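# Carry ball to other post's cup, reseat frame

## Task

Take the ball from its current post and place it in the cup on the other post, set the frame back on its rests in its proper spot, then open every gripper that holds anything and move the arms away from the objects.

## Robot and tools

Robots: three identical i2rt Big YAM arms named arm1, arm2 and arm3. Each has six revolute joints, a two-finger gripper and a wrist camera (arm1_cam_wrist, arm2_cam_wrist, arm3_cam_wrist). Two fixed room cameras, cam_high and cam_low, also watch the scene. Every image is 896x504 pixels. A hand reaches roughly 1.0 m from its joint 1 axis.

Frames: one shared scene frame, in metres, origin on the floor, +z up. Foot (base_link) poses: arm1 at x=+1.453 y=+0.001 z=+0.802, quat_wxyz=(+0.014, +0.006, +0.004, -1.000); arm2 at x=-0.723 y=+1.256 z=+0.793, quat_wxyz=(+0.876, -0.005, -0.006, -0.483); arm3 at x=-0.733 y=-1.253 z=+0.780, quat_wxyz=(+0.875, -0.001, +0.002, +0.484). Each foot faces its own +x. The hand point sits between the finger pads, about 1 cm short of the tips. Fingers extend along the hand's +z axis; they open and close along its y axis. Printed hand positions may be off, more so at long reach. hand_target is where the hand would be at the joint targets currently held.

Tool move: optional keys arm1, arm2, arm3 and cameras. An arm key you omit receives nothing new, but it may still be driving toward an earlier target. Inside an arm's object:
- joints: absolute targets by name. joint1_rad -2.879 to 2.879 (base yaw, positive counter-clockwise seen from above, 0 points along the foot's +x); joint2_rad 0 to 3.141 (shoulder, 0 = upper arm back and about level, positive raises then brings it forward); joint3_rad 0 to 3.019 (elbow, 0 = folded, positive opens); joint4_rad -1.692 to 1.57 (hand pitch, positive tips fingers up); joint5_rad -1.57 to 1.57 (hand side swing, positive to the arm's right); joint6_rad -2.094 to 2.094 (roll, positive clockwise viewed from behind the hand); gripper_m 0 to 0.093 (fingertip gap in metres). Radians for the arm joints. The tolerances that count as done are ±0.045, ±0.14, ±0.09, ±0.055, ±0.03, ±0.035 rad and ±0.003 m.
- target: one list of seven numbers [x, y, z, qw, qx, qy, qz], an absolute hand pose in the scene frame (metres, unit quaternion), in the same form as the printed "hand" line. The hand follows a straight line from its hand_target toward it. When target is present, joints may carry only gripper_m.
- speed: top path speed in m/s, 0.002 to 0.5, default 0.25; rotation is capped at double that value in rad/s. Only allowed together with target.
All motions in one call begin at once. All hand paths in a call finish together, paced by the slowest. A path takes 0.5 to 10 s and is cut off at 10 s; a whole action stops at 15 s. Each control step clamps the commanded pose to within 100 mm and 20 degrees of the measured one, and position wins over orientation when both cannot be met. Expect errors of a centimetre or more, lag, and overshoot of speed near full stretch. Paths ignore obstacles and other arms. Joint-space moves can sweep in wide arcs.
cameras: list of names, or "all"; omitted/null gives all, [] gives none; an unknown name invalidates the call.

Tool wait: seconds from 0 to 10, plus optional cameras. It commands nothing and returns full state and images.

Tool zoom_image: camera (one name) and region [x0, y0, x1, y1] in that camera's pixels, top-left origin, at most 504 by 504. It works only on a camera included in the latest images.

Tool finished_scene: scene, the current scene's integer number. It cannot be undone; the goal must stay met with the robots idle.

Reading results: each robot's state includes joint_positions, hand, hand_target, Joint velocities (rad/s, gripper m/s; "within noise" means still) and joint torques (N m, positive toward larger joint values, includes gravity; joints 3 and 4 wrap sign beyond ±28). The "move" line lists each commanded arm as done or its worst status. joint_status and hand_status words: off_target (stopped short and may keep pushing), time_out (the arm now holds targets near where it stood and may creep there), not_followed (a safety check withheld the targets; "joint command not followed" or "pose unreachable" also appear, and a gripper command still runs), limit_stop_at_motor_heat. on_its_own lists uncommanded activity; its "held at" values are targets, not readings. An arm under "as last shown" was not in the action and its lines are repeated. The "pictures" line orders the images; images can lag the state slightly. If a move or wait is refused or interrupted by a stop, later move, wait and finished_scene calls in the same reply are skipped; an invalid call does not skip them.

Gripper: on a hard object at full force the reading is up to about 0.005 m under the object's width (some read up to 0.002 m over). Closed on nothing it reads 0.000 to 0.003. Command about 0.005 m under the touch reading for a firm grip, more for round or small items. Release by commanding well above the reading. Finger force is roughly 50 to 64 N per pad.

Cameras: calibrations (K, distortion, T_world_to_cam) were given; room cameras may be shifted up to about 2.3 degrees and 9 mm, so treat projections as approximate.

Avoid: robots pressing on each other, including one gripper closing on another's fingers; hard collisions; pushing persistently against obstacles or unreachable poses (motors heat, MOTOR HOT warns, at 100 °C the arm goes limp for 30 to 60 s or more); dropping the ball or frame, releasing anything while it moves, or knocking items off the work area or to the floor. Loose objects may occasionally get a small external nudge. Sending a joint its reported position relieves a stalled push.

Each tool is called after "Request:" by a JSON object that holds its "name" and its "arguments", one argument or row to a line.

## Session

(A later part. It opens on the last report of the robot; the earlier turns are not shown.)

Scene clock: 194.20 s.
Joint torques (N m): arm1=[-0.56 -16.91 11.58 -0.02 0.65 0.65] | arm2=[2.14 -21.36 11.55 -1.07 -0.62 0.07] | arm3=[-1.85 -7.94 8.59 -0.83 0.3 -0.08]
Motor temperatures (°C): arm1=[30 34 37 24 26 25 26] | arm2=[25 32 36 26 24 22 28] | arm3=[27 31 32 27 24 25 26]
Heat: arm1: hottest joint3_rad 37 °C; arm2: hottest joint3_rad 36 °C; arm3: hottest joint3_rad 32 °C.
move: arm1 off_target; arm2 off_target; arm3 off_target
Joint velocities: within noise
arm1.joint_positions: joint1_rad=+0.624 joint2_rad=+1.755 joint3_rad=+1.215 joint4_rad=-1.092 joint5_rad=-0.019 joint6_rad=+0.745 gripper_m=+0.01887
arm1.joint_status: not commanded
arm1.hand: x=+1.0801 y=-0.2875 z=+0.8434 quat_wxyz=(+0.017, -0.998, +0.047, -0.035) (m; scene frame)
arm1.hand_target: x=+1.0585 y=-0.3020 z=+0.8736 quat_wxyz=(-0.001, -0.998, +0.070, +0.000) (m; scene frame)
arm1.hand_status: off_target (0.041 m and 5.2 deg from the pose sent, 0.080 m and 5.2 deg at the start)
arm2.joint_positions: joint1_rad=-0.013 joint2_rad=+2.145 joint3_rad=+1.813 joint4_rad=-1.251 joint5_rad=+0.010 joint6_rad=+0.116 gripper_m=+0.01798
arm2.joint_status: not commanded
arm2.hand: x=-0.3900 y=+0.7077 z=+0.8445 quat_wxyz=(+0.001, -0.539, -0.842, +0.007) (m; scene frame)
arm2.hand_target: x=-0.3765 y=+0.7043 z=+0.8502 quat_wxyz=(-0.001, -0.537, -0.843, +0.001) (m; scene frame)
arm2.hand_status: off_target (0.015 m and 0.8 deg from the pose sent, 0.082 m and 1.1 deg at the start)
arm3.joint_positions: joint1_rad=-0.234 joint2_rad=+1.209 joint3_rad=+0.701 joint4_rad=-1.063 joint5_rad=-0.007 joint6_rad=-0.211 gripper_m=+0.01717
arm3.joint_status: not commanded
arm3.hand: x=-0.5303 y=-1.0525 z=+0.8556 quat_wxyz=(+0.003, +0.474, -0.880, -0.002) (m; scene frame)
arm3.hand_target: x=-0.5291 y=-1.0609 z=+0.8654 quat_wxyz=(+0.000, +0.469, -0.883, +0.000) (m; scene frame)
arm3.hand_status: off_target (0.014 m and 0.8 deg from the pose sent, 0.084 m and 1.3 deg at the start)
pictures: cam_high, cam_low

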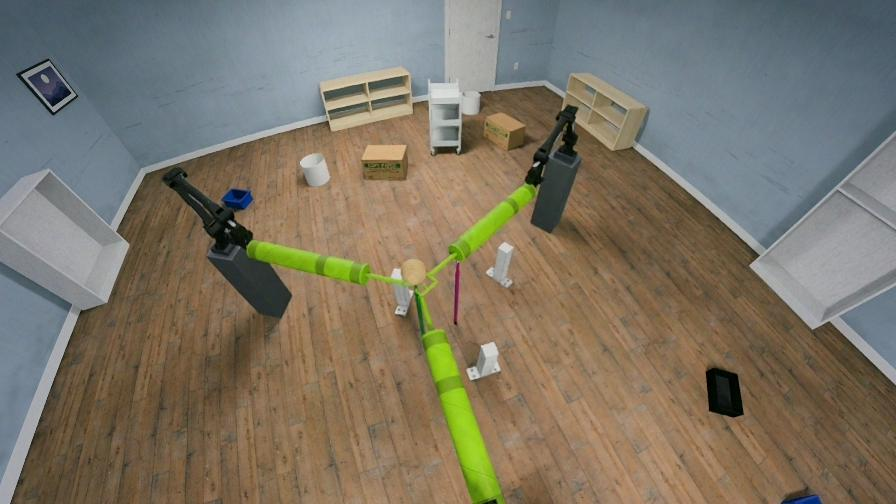

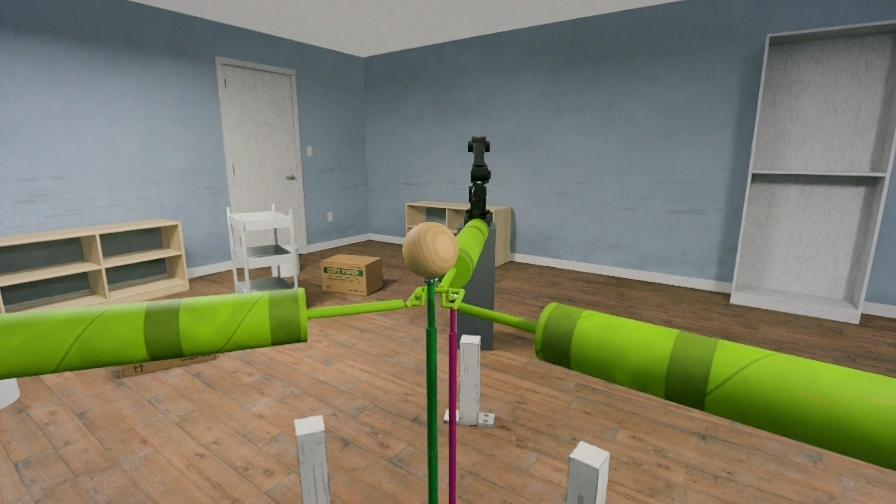

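Request:
{"name": "move", "arguments": {
  "arm1": {"target":[1.045,-0.307,0.913,0,-0.9976,0.0698,0],"speed":0.04},
  "arm2": {"target":[-0.384,0.7038,0.89,0,0.537,0.843,0],"speed":0.04},
  "arm3": {"target":[-0.538,-1.0633,0.901,0,-0.469,0.883,0],"speed":0.04},
  "cameras": ["cam_high","cam_low"]
}}

Request:
{"name": "zoom_image", "arguments": {
  "camera": "cam_high",
  "region": [370, 230, 460, 320]
}}

Request:
{"name": "zoom_image", "arguments": {
  "camera": "cam_low",
  "region": [380, 210, 500, 310]
}}

Scene clock: 212.97 s.
Joint torques (N m): arm1=[-1.26 -18.55 12.4 -0.87 0.67 0.57] | arm2=[3.49 -24.64 10.84 -1.61 -0.65 0.17] | arm3=[-0.62 -7 11.7 -1.5 0.41 0.11]
Motor temperatures (°C): arm1=[30 33 41 24 26 25 26] | arm2=[25 32 38 26 24 22 29] | arm3=[27 30 33 27 24 25 26]
Heat: arm1: hottest joint3_rad 41 °C; arm2: hottest joint3_rad 38 °C; arm3: hottest joint3_rad 33 °C.
move: arm1 off_target; arm2 off_target; arm3 off_target
Joint velocities: within noise
arm1.joint_positions: joint1_rad=+0.624 joint2_rad=+1.755 joint3_rad=+1.303 joint4_rad=-1.182 joint5_rad=-0.019 joint6_rad=+0.745 gripper_m=+0.01887
arm1.joint_status: not commanded
arm1.hand: x=+1.0674 y=-0.2972 z=+0.8728 quat_wxyz=(+0.018, -0.998, +0.047, -0.036) (m; scene frame)
arm1.hand_target: x=+1.0469 y=-0.3057 z=+0.9129 quat_wxyz=(-0.001, -0.998, +0.070, +0.000) (m; scene frame)
arm1.hand_status: off_target (0.047 m and 5.3 deg from the pose sent, 0.080 m and 5.2 deg at the start)
arm2.joint_positions: joint1_rad=-0.039 joint2_rad=+2.145 joint3_rad=+1.862 joint4_rad=-1.316 joint5_rad=+0.011 joint6_rad=+0.095 gripper_m=+0.01798
arm2.joint_status: not commanded
arm2.hand: x=-0.4037 y=+0.6978 z=+0.8627 quat_wxyz=(+0.009, -0.541, -0.841, +0.003) (m; scene frame)
arm2.hand_target: x=-0.3847 y=+0.7042 z=+0.8898 quat_wxyz=(-0.001, -0.537, -0.844, +0.000) (m; scene frame)
arm2.hand_status: off_target (0.034 m and 1.1 deg from the pose sent, 0.046 m and 0.8 deg at the start)
arm3.joint_positions: joint1_rad=-0.232 joint2_rad=+1.134 joint3_rad=+0.712 joint4_rad=-1.161 joint5_rad=-0.009 joint6_rad=-0.211 gripper_m=+0.01717
arm3.joint_status: not commanded
arm3.hand: x=-0.5426 y=-1.0633 z=+0.8787 quat_wxyz=(+0.009, +0.475, -0.880, -0.002) (m; scene frame)
arm3.hand_target: x=-0.5382 y=-1.0632 z=+0.8999 quat_wxyz=(+0.000, +0.469, -0.883, +0.000) (m; scene frame)
arm3.hand_status: off_target (0.023 m and 1.3 deg from the pose sent, 0.047 m and 0.8 deg at the start)
pictures: cam_high, cam_low

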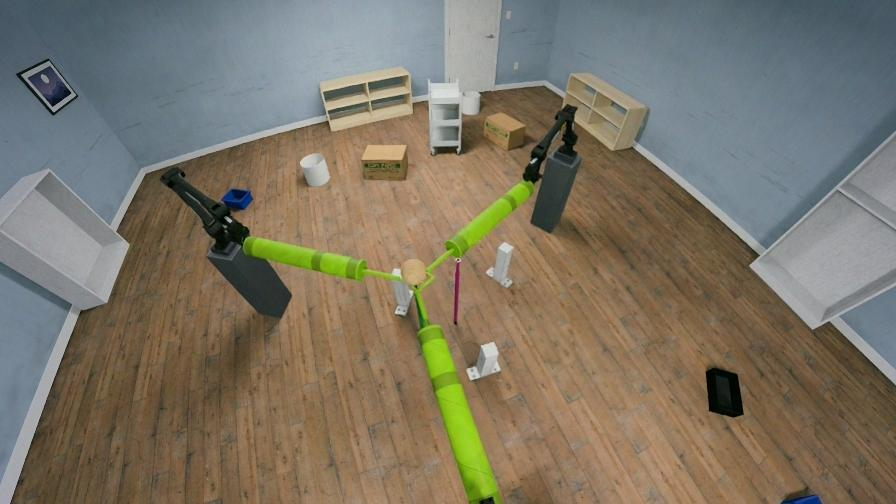

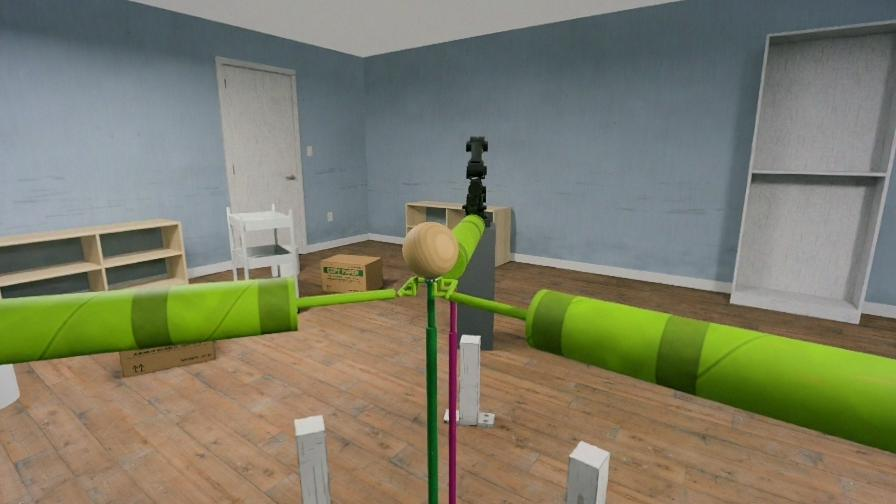

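Scaled by 5.600 from the camera's 896x504 image, which has a finer 1280x720 frame.

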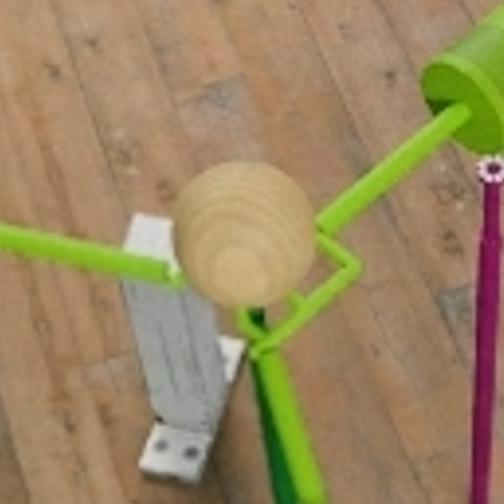

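Scaled by 4.200 from the camera's 896x504 image, which has a finer 1280x720 frame.

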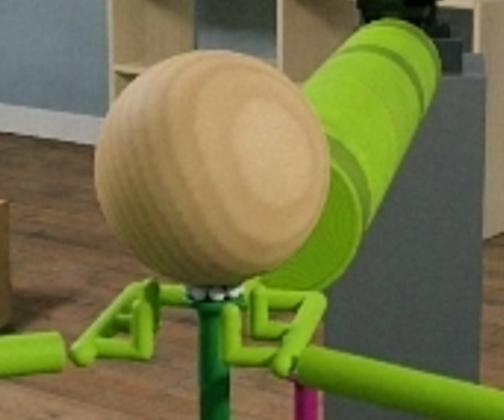

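Request:
{"name": "move", "arguments": {
  "arm1": {"target":[1.056,-0.301,0.913,0,-0.9976,0.0698,0],"speed":0.04},
  "arm2": {"target":[-0.374,0.711,0.9,0,0.537,0.843,0],"speed":0.04},
  "arm3": {"target":[-0.527,-1.0573,0.899,0,-0.469,0.883,0],"speed":0.04},
  "cameras": ["cam_high","cam_low"]
}}

Request:
{"name": "zoom_image", "arguments": {
  "camera": "cam_high",
  "region": [370, 230, 460, 320]
}}

Request:
{"name": "zoom_image", "arguments": {
  "camera": "cam_low",
  "region": [380, 210, 500, 310]
}}

Scene clock: 224.00 s.
Joint torques (N m): arm1=[-0.91 -19.37 9.46 -0.27 0.62 0.6] | arm2=[5.01 -25.35 10.77 -1.69 -0.64 0.35] | arm3=[-1.61 -4.84 12.9 -0.91 0.43 -0.02]
Motor temperatures (°C): arm1=[30 33 41 24 26 25 26] | arm2=[25 33 40 26 24 22 29] | arm3=[27 30 34 27 24 25 26]
Heat: arm1: hottest joint3_rad 41 °C; arm2: hottest joint3_rad 40 °C; arm3: hottest joint3_rad 34 °C.
move: arm1 off_target; arm2 off_target; arm3 off_target
Joint velocities: within noise
arm1.joint_positions: joint1_rad=+0.624 joint2_rad=+1.741 joint3_rad=+1.303 joint4_rad=-1.185 joint5_rad=-0.018 joint6_rad=+0.745 gripper_m=+0.01887
arm1.joint_status: not commanded
arm1.hand: x=+1.0671 y=-0.2972 z=+0.8794 quat_wxyz=(+0.015, -0.998, +0.047, -0.031) (m; scene frame)
arm1.hand_target: x=+1.0568 y=-0.3005 z=+0.9126 quat_wxyz=(-0.001, -0.998, +0.070, +0.000) (m; scene frame)
arm1.hand_status: off_target (0.036 m and 4.7 deg from the pose sent, 0.042 m and 5.3 deg at the start)
arm2.joint_positions: joint1_rad=-0.037 joint2_rad=+2.145 joint3_rad=+1.873 joint4_rad=-1.334 joint5_rad=+0.010 joint6_rad=+0.095 gripper_m=+0.01798
arm2.joint_status: not commanded
arm2.hand: x=-0.4024 y=+0.6996 z=+0.8665 quat_wxyz=(+0.012, -0.540, -0.842, +0.001) (m; scene frame)
arm2.hand_target: x=-0.3751 y=+0.7118 z=+0.8993 quat_wxyz=(-0.001, -0.537, -0.844, +0.000) (m; scene frame)
arm2.hand_status: off_target (0.045 m and 1.4 deg from the pose sent, 0.050 m and 1.2 deg at the start)
arm3.joint_positions: joint1_rad=-0.232 joint2_rad=+1.139 joint3_rad=+0.720 joint4_rad=-1.165 joint5_rad=-0.009 joint6_rad=-0.211 gripper_m=+0.01717
arm3.joint_status: not commanded
arm3.hand: x=-0.5410 y=-1.0617 z=+0.8801 quat_wxyz=(+0.009, +0.475, -0.880, -0.002) (m; scene frame)
arm3.hand_target: x=-0.5275 y=-1.0576 z=+0.8985 quat_wxyz=(+0.000, +0.469, -0.883, +0.000) (m; scene frame)
arm3.hand_status: off_target (0.024 m and 1.3 deg from the pose sent, 0.026 m and 1.3 deg at the start)
pictures: cam_high, cam_low

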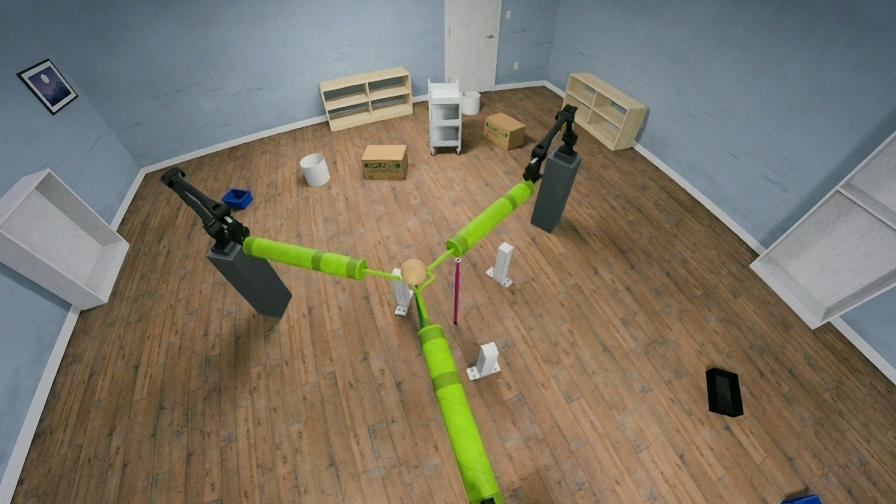

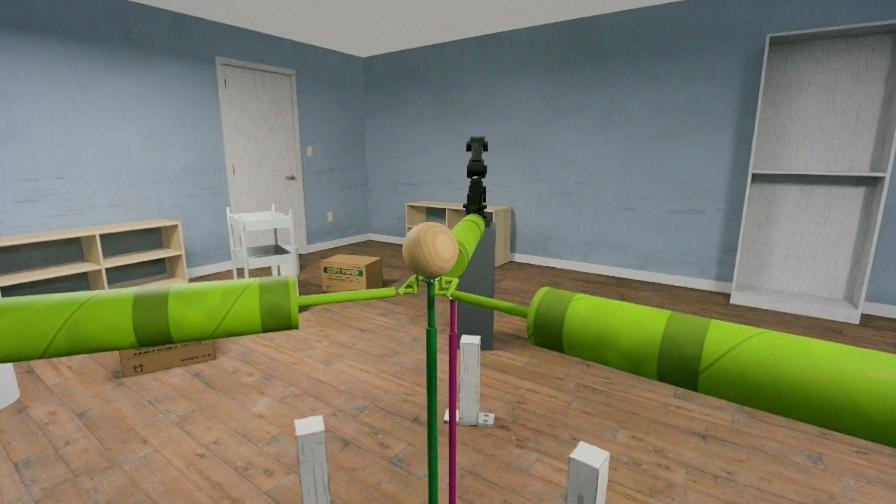

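Scaled by 5.600 from the camera's 896x504 image, which has a finer 1280x720 frame.

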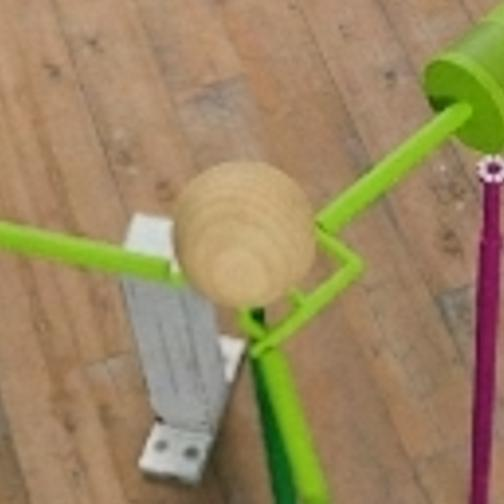

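Scaled by 4.200 from the camera's 896x504 image, which has a finer 1280x720 frame.

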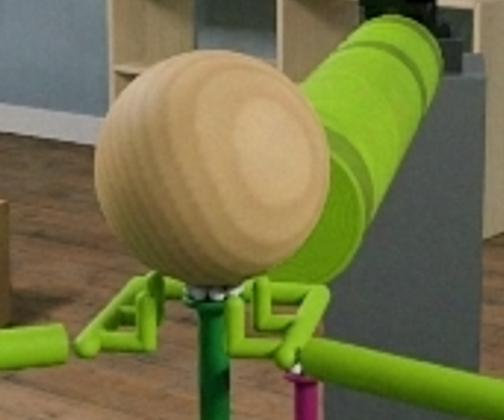

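Request:
{"name": "move", "arguments": {
  "arm1": {"target":[1.066,-0.293,0.913,0,-0.9976,0.0698,0],"speed":0.04},
  "arm2": {"target":[-0.364,0.721,0.896,0,0.537,0.843,0],"speed":0.04},
  "arm3": {"target":[-0.517,-1.0473,0.894,0,-0.469,0.883,0],"speed":0.04},
  "cameras": ["cam_high","cam_low"]
}}

Request:
{"name": "zoom_image", "arguments": {
  "camera": "cam_high",
  "region": [370, 230, 460, 320]
}}

Request:
{"name": "zoom_image", "arguments": {
  "camera": "cam_low",
  "region": [380, 210, 500, 310]
}}

Scene clock: 230.87 s.
Joint torques (N m): arm1=[-1.08 -18.96 8.68 0.14 0.65 0.59] | arm2=[5.13 -25.64 9.5 -1.09 -0.62 0.37] | arm3=[-1.55 -5.25 12.44 -0.2 0.33 -0.01]
Motor temperatures (°C): arm1=[30 34 40 24 26 25 26] | arm2=[25 34 42 26 24 22 29] | arm3=[27 30 35 27 24 25 27]
Heat: arm1: hottest joint3_rad 40 °C; arm2: hottest joint3_rad 42 °C; arm3: hottest joint3_rad 35 °C.
move: arm1 off_target; arm2 off_target; arm3 off_target
Joint velocities: within noise
arm1.joint_positions: joint1_rad=+0.624 joint2_rad=+1.712 joint3_rad=+1.274 joint4_rad=-1.185 joint5_rad=-0.018 joint6_rad=+0.746 gripper_m=+0.01887
arm1.joint_status: not commanded
arm1.hand: x=+1.0759 y=-0.2910 z=+0.8831 quat_wxyz=(+0.015, -0.998, +0.047, -0.031) (m; scene frame)
arm1.hand_target: x=+1.0666 y=-0.2926 z=+0.9125 quat_wxyz=(-0.001, -0.998, +0.070, -0.001) (m; scene frame)
arm1.hand_status: off_target (0.032 m and 4.8 deg from the pose sent, 0.034 m and 4.8 deg at the start)
arm2.joint_positions: joint1_rad=-0.018 joint2_rad=+2.145 joint3_rad=+1.873 joint4_rad=-1.339 joint5_rad=+0.009 joint6_rad=+0.114 gripper_m=+0.01798
arm2.joint_status: not commanded
arm2.hand: x=-0.3921 y=+0.7066 z=+0.8666 quat_wxyz=(+0.013, -0.539, -0.842, +0.000) (m; scene frame)
arm2.hand_target: x=-0.3651 y=+0.7214 z=+0.8954 quat_wxyz=(-0.001, -0.537, -0.844, +0.000) (m; scene frame)
arm2.hand_status: off_target (0.043 m and 1.5 deg from the pose sent, 0.053 m and 1.4 deg at the start)
arm3.joint_positions: joint1_rad=-0.232 joint2_rad=+1.185 joint3_rad=+0.748 joint4_rad=-1.159 joint5_rad=-0.007 joint6_rad=-0.211 gripper_m=+0.01717
arm3.joint_status: not commanded
arm3.hand: x=-0.5329 y=-1.0542 z=+0.8778 quat_wxyz=(+0.015, +0.475, -0.880, +0.001) (m; scene frame)
arm3.hand_target: x=-0.5175 y=-1.0477 z=+0.8938 quat_wxyz=(+0.000, +0.469, -0.883, +0.000) (m; scene frame)
arm3.hand_status: off_target (0.024 m and 1.9 deg from the pose sent, 0.031 m and 1.3 deg at the start)
pictures: cam_high, cam_low

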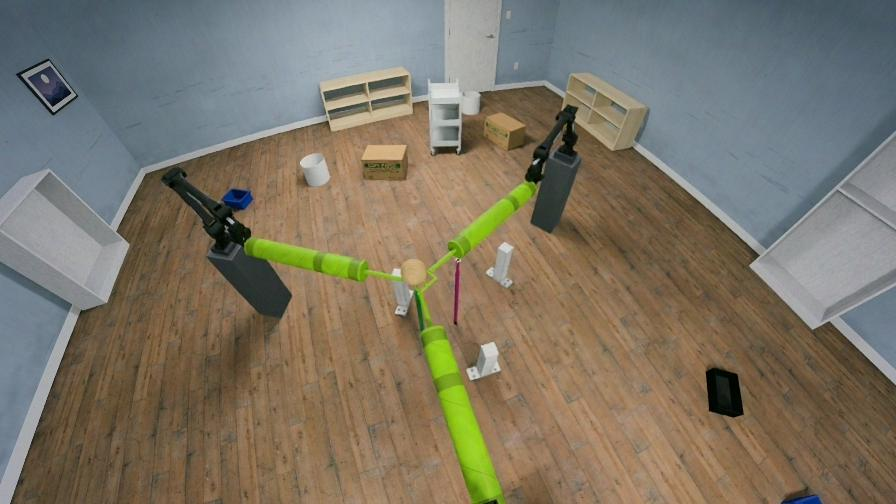

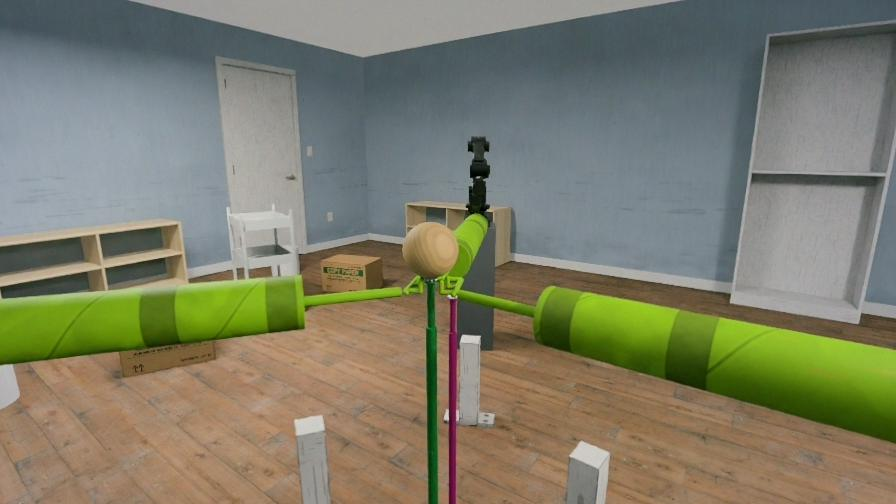

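Scaled by 5.600 from the camera's 896x504 image, which has a finer 1280x720 frame.

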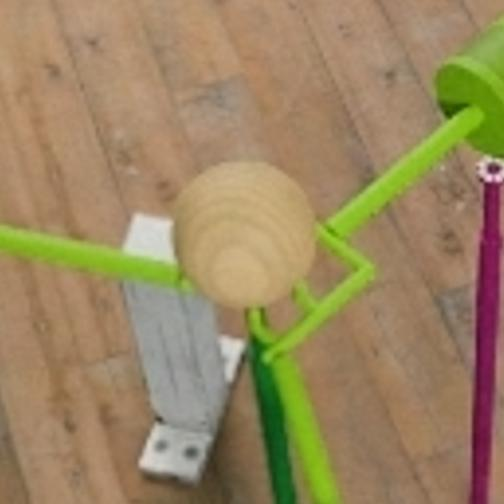

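Scaled by 4.200 from the camera's 896x504 image, which has a finer 1280x720 frame.

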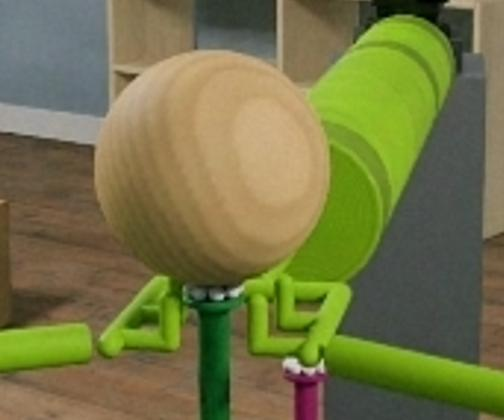

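Request:
{"name": "move", "arguments": {
  "arm1": {"target":[1.066,-0.293,0.963,0,-0.9976,0.0698,0],"speed":0.05},
  "arm2": {"target":[-0.366,0.719,0.962,0,0.537,0.843,0],"speed":0.05},
  "arm3": {"target":[-0.517,-1.0473,0.949,0,-0.469,0.883,0],"speed":0.05},
  "cameras": ["cam_high","cam_low"]
}}

Request:
{"name": "zoom_image", "arguments": {
  "camera": "cam_high",
  "region": [370, 230, 460, 320]
}}

Request:
{"name": "zoom_image", "arguments": {
  "camera": "cam_low",
  "region": [380, 210, 500, 310]
}}

Scene clock: 239.47 s.
Joint torques (N m): arm1=[-1.08 -18.43 13.05 -1.18 0.39 0.6] | arm2=[4.01 -27.4 11.93 -1.73 -0.51 0.27] | arm3=[-1.49 -8.23 13.48 -1.52 0.26 0]
Motor temperatures (°C): arm1=[30 34 39 24 26 25 26] | arm2=[25 35 43 26 24 22 29] | arm3=[27 29 36 27 24 25 27]
Heat: arm1: hottest joint3_rad 39 °C; arm2: hottest joint3_rad 43 °C; arm3: hottest joint3_rad 36 °C.
move: arm1 off_target; arm2 off_target; arm3 off_target
Joint velocities: within noise
arm1.joint_positions: joint1_rad=+0.624 joint2_rad=+1.665 joint3_rad=+1.302 joint4_rad=-1.280 joint5_rad=-0.011 joint6_rad=+0.746 gripper_m=+0.01887
arm1.joint_status: not commanded
arm1.hand: x=+1.0834 y=-0.2838 z=+0.9155 quat_wxyz=(+0.023, -0.998, +0.047, -0.036) (m; scene frame)
arm1.hand_target: x=+1.0681 y=-0.2914 z=+0.9623 quat_wxyz=(-0.001, -0.998, +0.070, +0.000) (m; scene frame)
arm1.hand_status: off_target (0.051 m and 5.6 deg from the pose sent, 0.080 m and 4.8 deg at the start)
arm2.joint_positions: joint1_rad=-0.010 joint2_rad=+2.138 joint3_rad=+1.967 joint4_rad=-1.477 joint5_rad=+0.005 joint6_rad=+0.120 gripper_m=+0.01798
arm2.joint_status: not commanded
arm2.hand: x=-0.3889 y=+0.7127 z=+0.9067 quat_wxyz=(+0.029, -0.538, -0.842, -0.010) (m; scene frame)
arm2.hand_target: x=-0.3677 y=+0.7207 z=+0.9607 quat_wxyz=(-0.001, -0.537, -0.844, -0.001) (m; scene frame)
arm2.hand_status: off_target (0.060 m and 3.6 deg from the pose sent, 0.100 m and 1.6 deg at the start)
arm3.joint_positions: joint1_rad=-0.232 joint2_rad=+1.172 joint3_rad=+0.849 joint4_rad=-1.287 joint5_rad=-0.005 joint6_rad=-0.211 gripper_m=+0.01717
arm3.joint_status: not commanded
arm3.hand: x=-0.5269 y=-1.0488 z=+0.9174 quat_wxyz=(+0.021, +0.475, -0.880, +0.004) (m; scene frame)
arm3.hand_target: x=-0.5177 y=-1.0475 z=+0.9476 quat_wxyz=(+0.000, +0.469, -0.883, +0.000) (m; scene frame)
arm3.hand_status: off_target (0.033 m and 2.6 deg from the pose sent, 0.073 m and 1.9 deg at the start)
pictures: cam_high, cam_low

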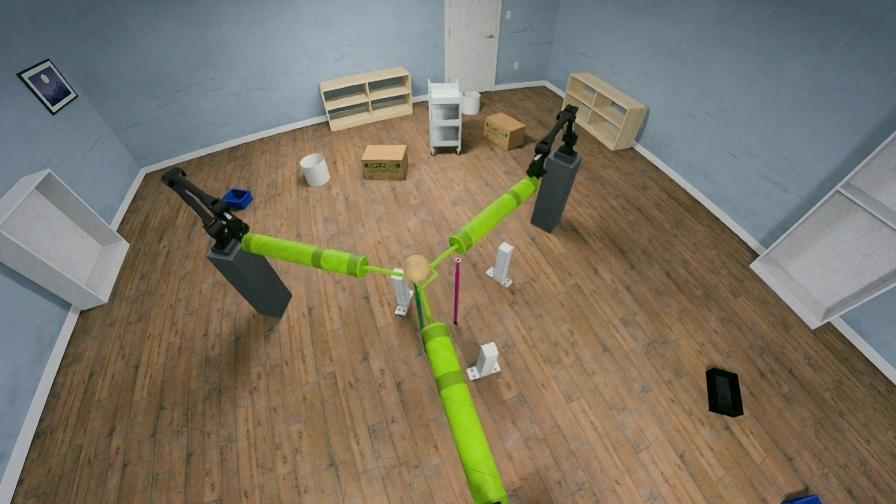

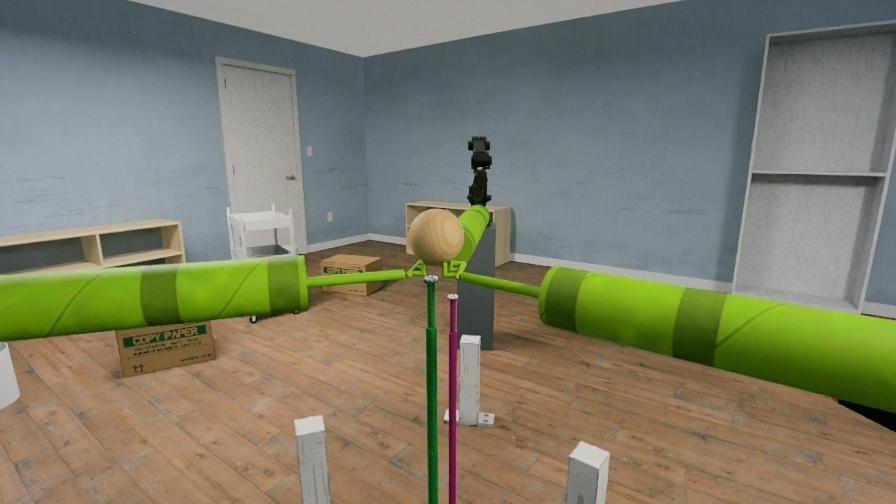

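Scaled by 5.600 from the camera's 896x504 image, which has a finer 1280x720 frame.

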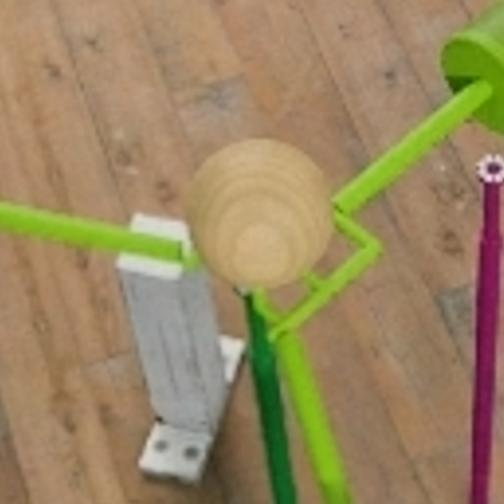

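Scaled by 4.200 from the camera's 896x504 image, which has a finer 1280x720 frame.

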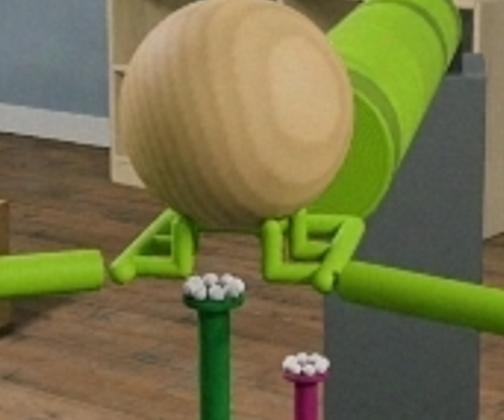

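Request:
{"name": "move", "arguments": {
  "arm1": {"target":[0.99,-0.159,0.953,0,-0.9976,0.0698,0],"speed":0.08},
  "arm2": {"target":[-0.442,0.853,0.94,0,0.537,0.843,0],"speed":0.08},
  "arm3": {"target":[-0.593,-0.913,0.945,0,-0.469,0.883,0],"speed":0.08},
  "cameras": ["cam_high","cam_low"]
}}

Request:
{"name": "move", "arguments": {
  "arm1": {"target":[0.914,-0.025,0.945,0,-0.9976,0.0698,0],"speed":0.08},
  "arm2": {"target":[-0.518,0.987,0.92,0,0.537,0.843,0],"speed":0.08},
  "arm3": {"target":[-0.669,-0.779,0.938,0,-0.469,0.883,0],"speed":0.08},
  "cameras": ["cam_high","cam_low"]
}}

Request:
{"name": "zoom_image", "arguments": {
  "camera": "cam_high",
  "region": [410, 200, 510, 300]
}}

Request:
{"name": "zoom_image", "arguments": {
  "camera": "cam_low",
  "region": [390, 200, 510, 310]
}}

Scene clock: 260.57 s.
Joint torques (N m): arm1=[-2.49 -16.32 12.74 -0.27 0.16 0.41] | arm2=[3.96 -21.13 6.78 -0.27 -0.5 0.27] | arm3=[0.56 -8.47 12.71 -0.7 0.16 0.2]
Motor temperatures (°C): arm1=[30 35 40 24 26 25 27] | arm2=[25 46 47 26 24 22 29] | arm3=[27 29 39 27 23 25 27]
Heat: arm1: hottest joint3_rad 40 °C; arm2: hottest joint3_rad 47 °C; arm3: hottest joint3_rad 39 °C.
move: arm1 off_target; arm2 off_target; arm3 off_target
Joint velocities: within noise
arm1.joint_positions: joint1_rad=+0.321 joint2_rad=+1.657 joint3_rad=+1.303 joint4_rad=-1.279 joint5_rad=-0.008 joint6_rad=+0.446 gripper_m=+0.01887
arm1.joint_status: not commanded
arm1.hand: x=+1.0148 y=-0.1605 z=+0.9194 quat_wxyz=(+0.013, -0.998, +0.049, -0.036) (m; scene frame)
arm1.hand_target: x=+0.9920 y=-0.1584 z=+0.9533 quat_wxyz=(+0.000, -0.998, +0.070, +0.000) (m; scene frame)
arm1.hand_status: off_target (0.042 m and 5.0 deg from the pose sent, 0.160 m and 5.6 deg at the start)
arm2.joint_positions: joint1_rad=+0.012 joint2_rad=+1.741 joint3_rad=+1.392 joint4_rad=-1.274 joint5_rad=+0.005 joint6_rad=+0.141 gripper_m=+0.01798
arm2.joint_status: not commanded
arm2.hand: x=-0.4537 y=+0.8382 z=+0.9171 quat_wxyz=(+0.018, -0.538, -0.842, -0.004) (m; scene frame)
arm2.hand_target: x=-0.4426 y=+0.8527 z=+0.9390 quat_wxyz=(+0.000, -0.537, -0.844, -0.001) (m; scene frame)
arm2.hand_status: off_target (0.030 m and 2.1 deg from the pose sent, 0.154 m and 3.6 deg at the start)
arm3.joint_positions: joint1_rad=+0.164 joint2_rad=+1.337 joint3_rad=+1.013 joint4_rad=-1.267 joint5_rad=-0.001 joint6_rad=+0.189 gripper_m=+0.01717
arm3.joint_status: not commanded
arm3.hand: x=-0.5950 y=-0.9234 z=+0.9251 quat_wxyz=(+0.010, +0.473, -0.881, +0.007) (m; scene frame)
arm3.hand_target: x=-0.5932 y=-0.9135 z=+0.9447 quat_wxyz=(+0.000, +0.469, -0.883, +0.000) (m; scene frame)
arm3.hand_status: off_target (0.023 m and 1.6 deg from the pose sent, 0.154 m and 2.6 deg at the start)
pictures: cam_high, cam_low

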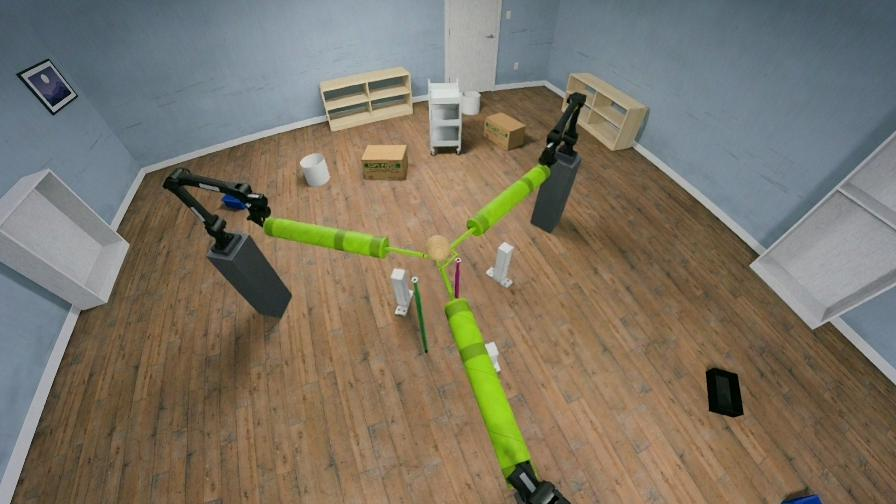

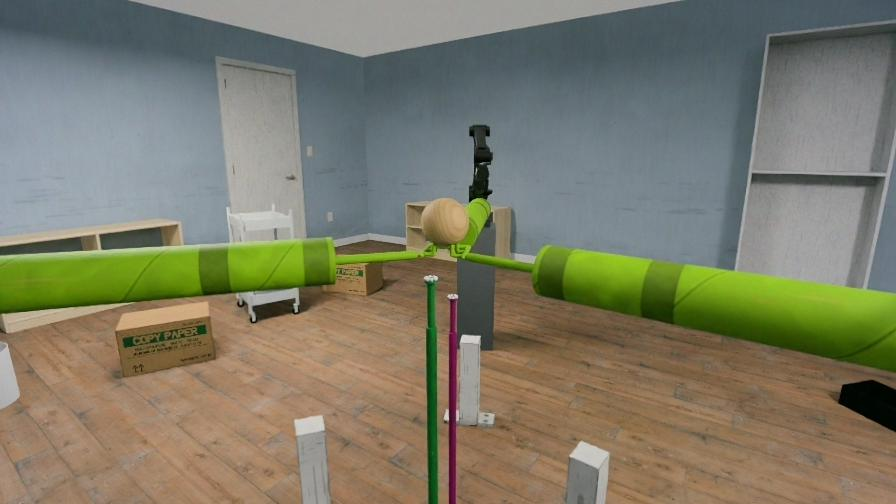

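Scene clock: 263.17 s.
Joint torques (N m): arm1=[-2.08 -18.37 13.5 -0.32 -0.17 0.41] | arm2=[3.66 -13.74 6.46 -0.47 -0.54 0.23] | arm3=[0.21 -12.69 13.12 -1.22 0.24 0.15]
Motor temperatures (°C): arm1=[30 35 40 24 26 25 27] | arm2=[25 45 46 26 24 22 29] | arm3=[27 29 40 27 23 25 27]
Heat: arm1: hottest joint3_rad 40 °C; arm2: hottest joint3_rad 46 °C; arm3: hottest joint3_rad 40 °C.
move: arm1 off_target; arm2 off_target; arm3 off_target
Joint velocities: within noise
arm1.joint_positions: joint1_rad=+0.028 joint2_rad=+1.789 joint3_rad=+1.443 joint4_rad=-1.294 joint5_rad=-0.004 joint6_rad=+0.157 gripper_m=+0.01887
arm1.joint_status: not commanded
arm1.hand: x=+0.9398 y=-0.0295 z=+0.9067 quat_wxyz=(+0.006, -0.998, +0.051, -0.040) (m; scene frame)
arm1.hand_target: x=+0.9166 y=-0.0247 z=+0.9453 quat_wxyz=(+0.000, -0.998, +0.070, +0.001) (m; scene frame)
arm1.hand_status: off_target (0.046 m and 5.1 deg from the pose sent, 0.171 m and 5.0 deg at the start)
arm2.joint_positions: joint1_rad=+0.057 joint2_rad=+1.362 joint3_rad=+0.931 joint4_rad=-1.176 joint5_rad=+0.006 joint6_rad=+0.187 gripper_m=+0.01798
arm2.joint_status: not commanded
arm2.hand: x=-0.5233 y=+0.9739 z=+0.9084 quat_wxyz=(+0.012, -0.539, -0.842, +0.001) (m; scene frame)
arm2.hand_target: x=-0.5184 y=+0.9866 z=+0.9191 quat_wxyz=(+0.000, -0.537, -0.843, -0.001) (m; scene frame)
arm2.hand_status: off_target (0.018 m and 1.4 deg from the pose sent, 0.162 m and 2.1 deg at the start)
arm3.joint_positions: joint1_rad=+0.425 joint2_rad=+1.627 joint3_rad=+1.300 joint4_rad=-1.259 joint5_rad=-0.001 joint6_rad=+0.451 gripper_m=+0.01717
arm3.joint_status: not commanded
arm3.hand: x=-0.6697 y=-0.7882 z=+0.9140 quat_wxyz=(+0.007, +0.473, -0.881, +0.007) (m; scene frame)
arm3.hand_target: x=-0.6692 y=-0.7797 z=+0.9377 quat_wxyz=(+0.000, +0.469, -0.883, -0.001) (m; scene frame)
arm3.hand_status: off_target (0.026 m and 1.2 deg from the pose sent, 0.163 m and 1.5 deg at the start)
pictures: cam_high, cam_low

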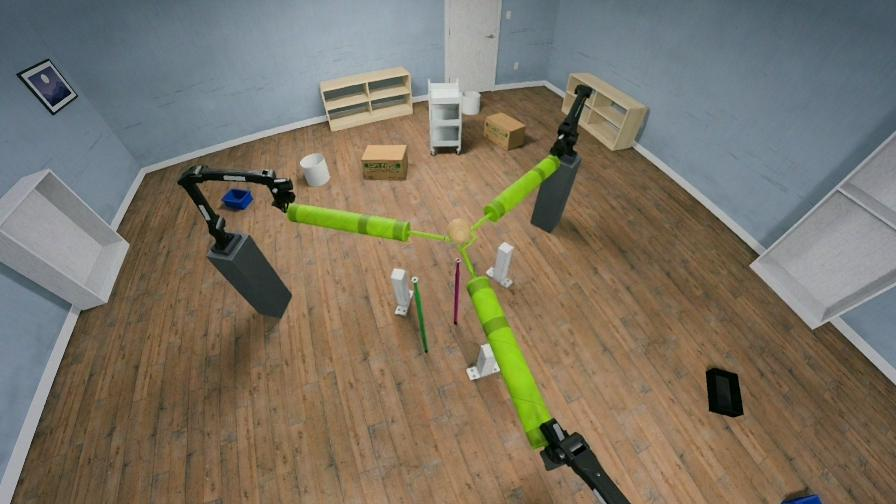

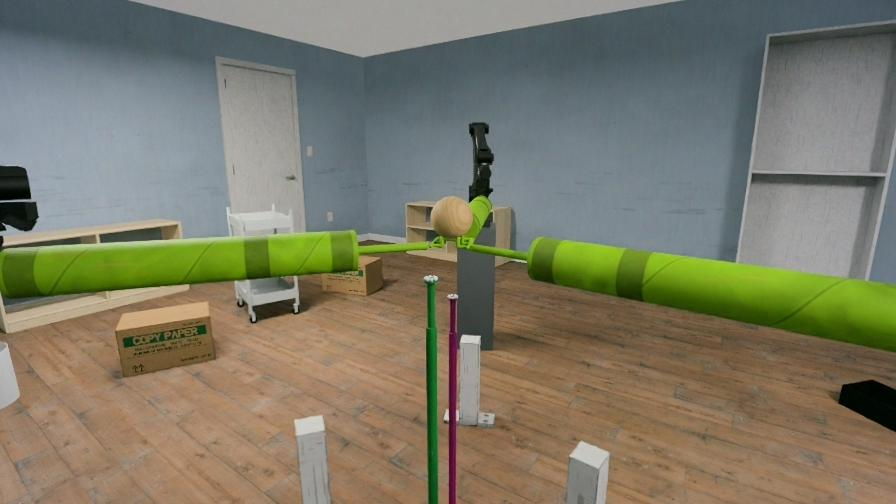

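Scaled by 5.040 from the camera's 896x504 image, which has a finer 1280x720 frame.

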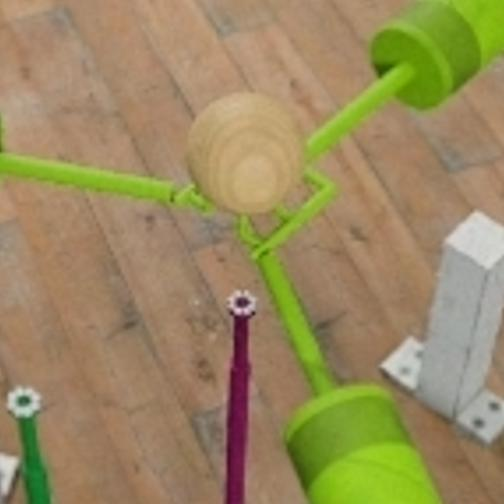

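Scaled by 4.200 from the camera's 896x504 image, which has a finer 1280x720 frame.

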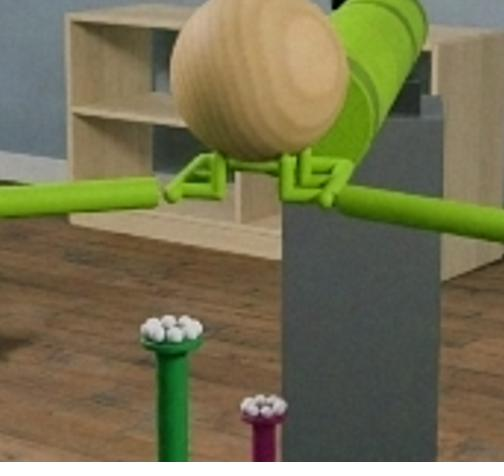

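Request:
{"name": "move", "arguments": {
  "arm1": {"target":[0.902,-0.018,0.812,0,-0.9976,0.0698,0],"speed":0.07},
  "arm2": {"target":[-0.532,0.995,0.785,0,0.537,0.843,0],"speed":0.07},
  "arm3": {"target":[-0.681,-0.773,0.798,0,-0.469,0.883,0],"speed":0.07},
  "cameras": ["cam_high","cam_low"]
}}

Request:
{"name": "zoom_image", "arguments": {
  "camera": "cam_high",
  "region": [410, 200, 510, 300]
}}

Request:
{"name": "zoom_image", "arguments": {
  "camera": "cam_low",
  "region": [390, 200, 510, 310]
}}

Scene clock: 285.27 s.
Joint torques (N m): arm1=[-1.85 -20.54 8.47 0.81 -0.23 0.45] | arm2=[1.9 -10.05 4.62 0.06 -0.51 0.04] | arm3=[-0.5 -13.74 8.14 0.21 0.52 0.09]
Motor temperatures (°C): arm1=[30 36 44 24 26 25 27] | arm2=[25 40 41 26 24 22 29] | arm3=[27 31 45 27 23 25 27]
Heat: arm1: hottest joint3_rad 44 °C; arm2: hottest joint3_rad 41 °C; arm3: hottest joint3_rad 45 °C.
move: arm1 off_target; arm2 done; arm3 done
Joint velocities: within noise
arm1.joint_positions: joint1_rad=+0.013 joint2_rad=+1.969 joint3_rad=+1.369 joint4_rad=-1.031 joint5_rad=-0.003 joint6_rad=+0.143 gripper_m=+0.01887
arm1.joint_status: not commanded
arm1.hand: x=+0.9218 y=-0.0215 z=+0.7875 quat_wxyz=(+0.006, -0.998, +0.051, -0.036) (m; scene frame)
arm1.hand_target: x=+0.9029 y=-0.0179 z=+0.8123 quat_wxyz=(+0.000, -0.998, +0.069, +0.000) (m; scene frame)
arm1.hand_status: off_target (0.032 m and 4.7 deg from the pose sent, 0.103 m and 5.1 deg at the start)
arm2.joint_positions: joint1_rad=+0.059 joint2_rad=+1.508 joint3_rad=+0.703 joint4_rad=-0.765 joint5_rad=+0.006 joint6_rad=+0.189 gripper_m=+0.01798
arm2.joint_status: not commanded
arm2.hand: x=-0.5316 y=+0.9861 z=+0.7900 quat_wxyz=(-0.006, -0.538, -0.843, +0.008) (m; scene frame)
arm2.hand_target: x=-0.5322 y=+0.9949 z=+0.7851 quat_wxyz=(+0.000, -0.537, -0.843, +0.000) (m; scene frame)
arm2.hand_status: done (0.010 m and 1.2 deg from the pose sent, 0.126 m and 1.3 deg at the start)
arm3.joint_positions: joint1_rad=+0.458 joint2_rad=+1.797 joint3_rad=+1.169 joint4_rad=-0.949 joint5_rad=-0.007 joint6_rad=+0.482 gripper_m=+0.01717
arm3.joint_status: not commanded
arm3.hand: x=-0.6855 y=-0.7749 z=+0.7919 quat_wxyz=(+0.007, +0.474, -0.880, +0.001) (m; scene frame)
arm3.hand_target: x=-0.6811 y=-0.7730 z=+0.7979 quat_wxyz=(+0.000, +0.469, -0.883, +0.000) (m; scene frame)
arm3.hand_status: done (0.008 m and 1.0 deg from the pose sent, 0.118 m and 1.2 deg at the start)
pictures: cam_high, cam_low

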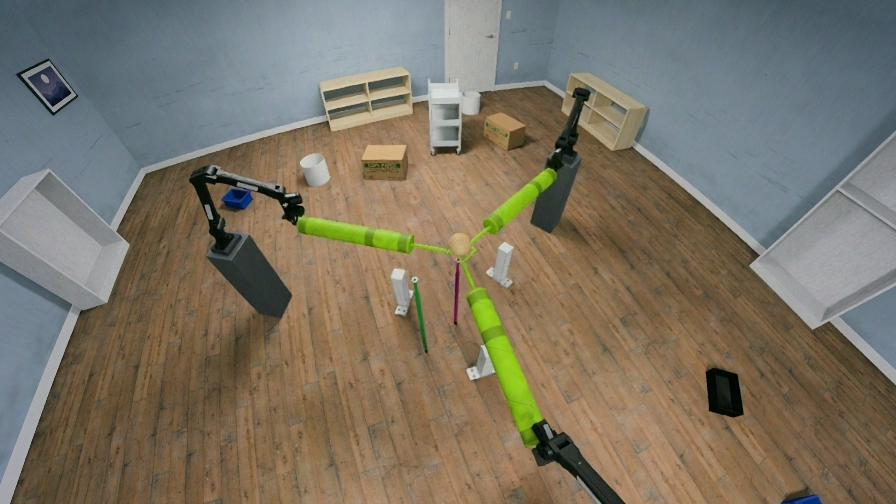

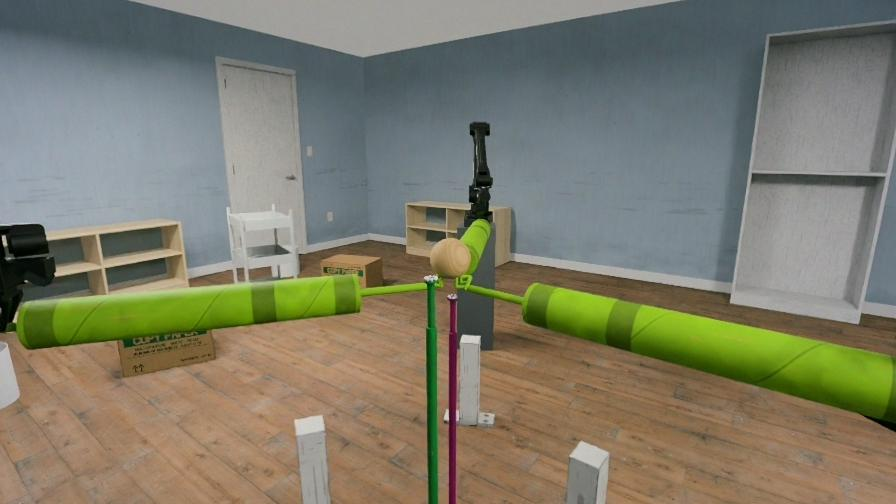

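Scaled by 5.040 from the camera's 896x504 image, which has a finer 1280x720 frame.

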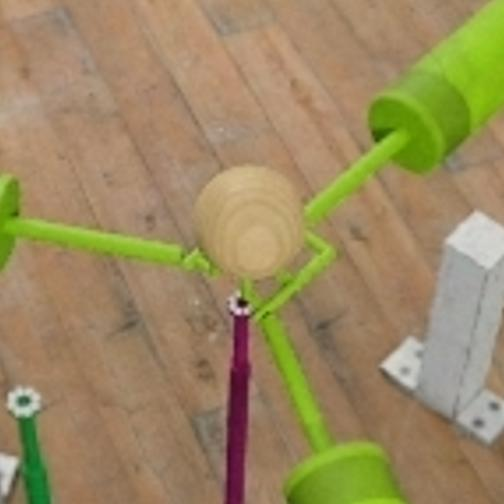

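Scaled by 4.200 from the camera's 896x504 image, which has a finer 1280x720 frame.

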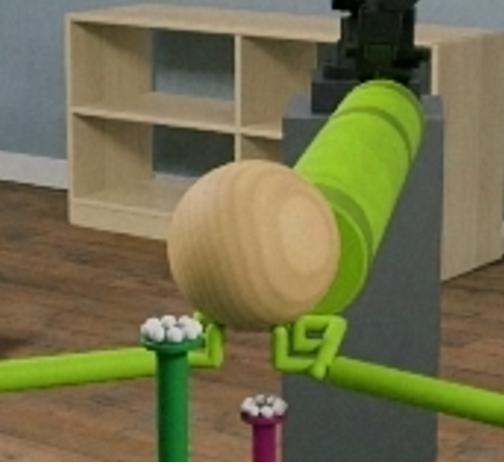

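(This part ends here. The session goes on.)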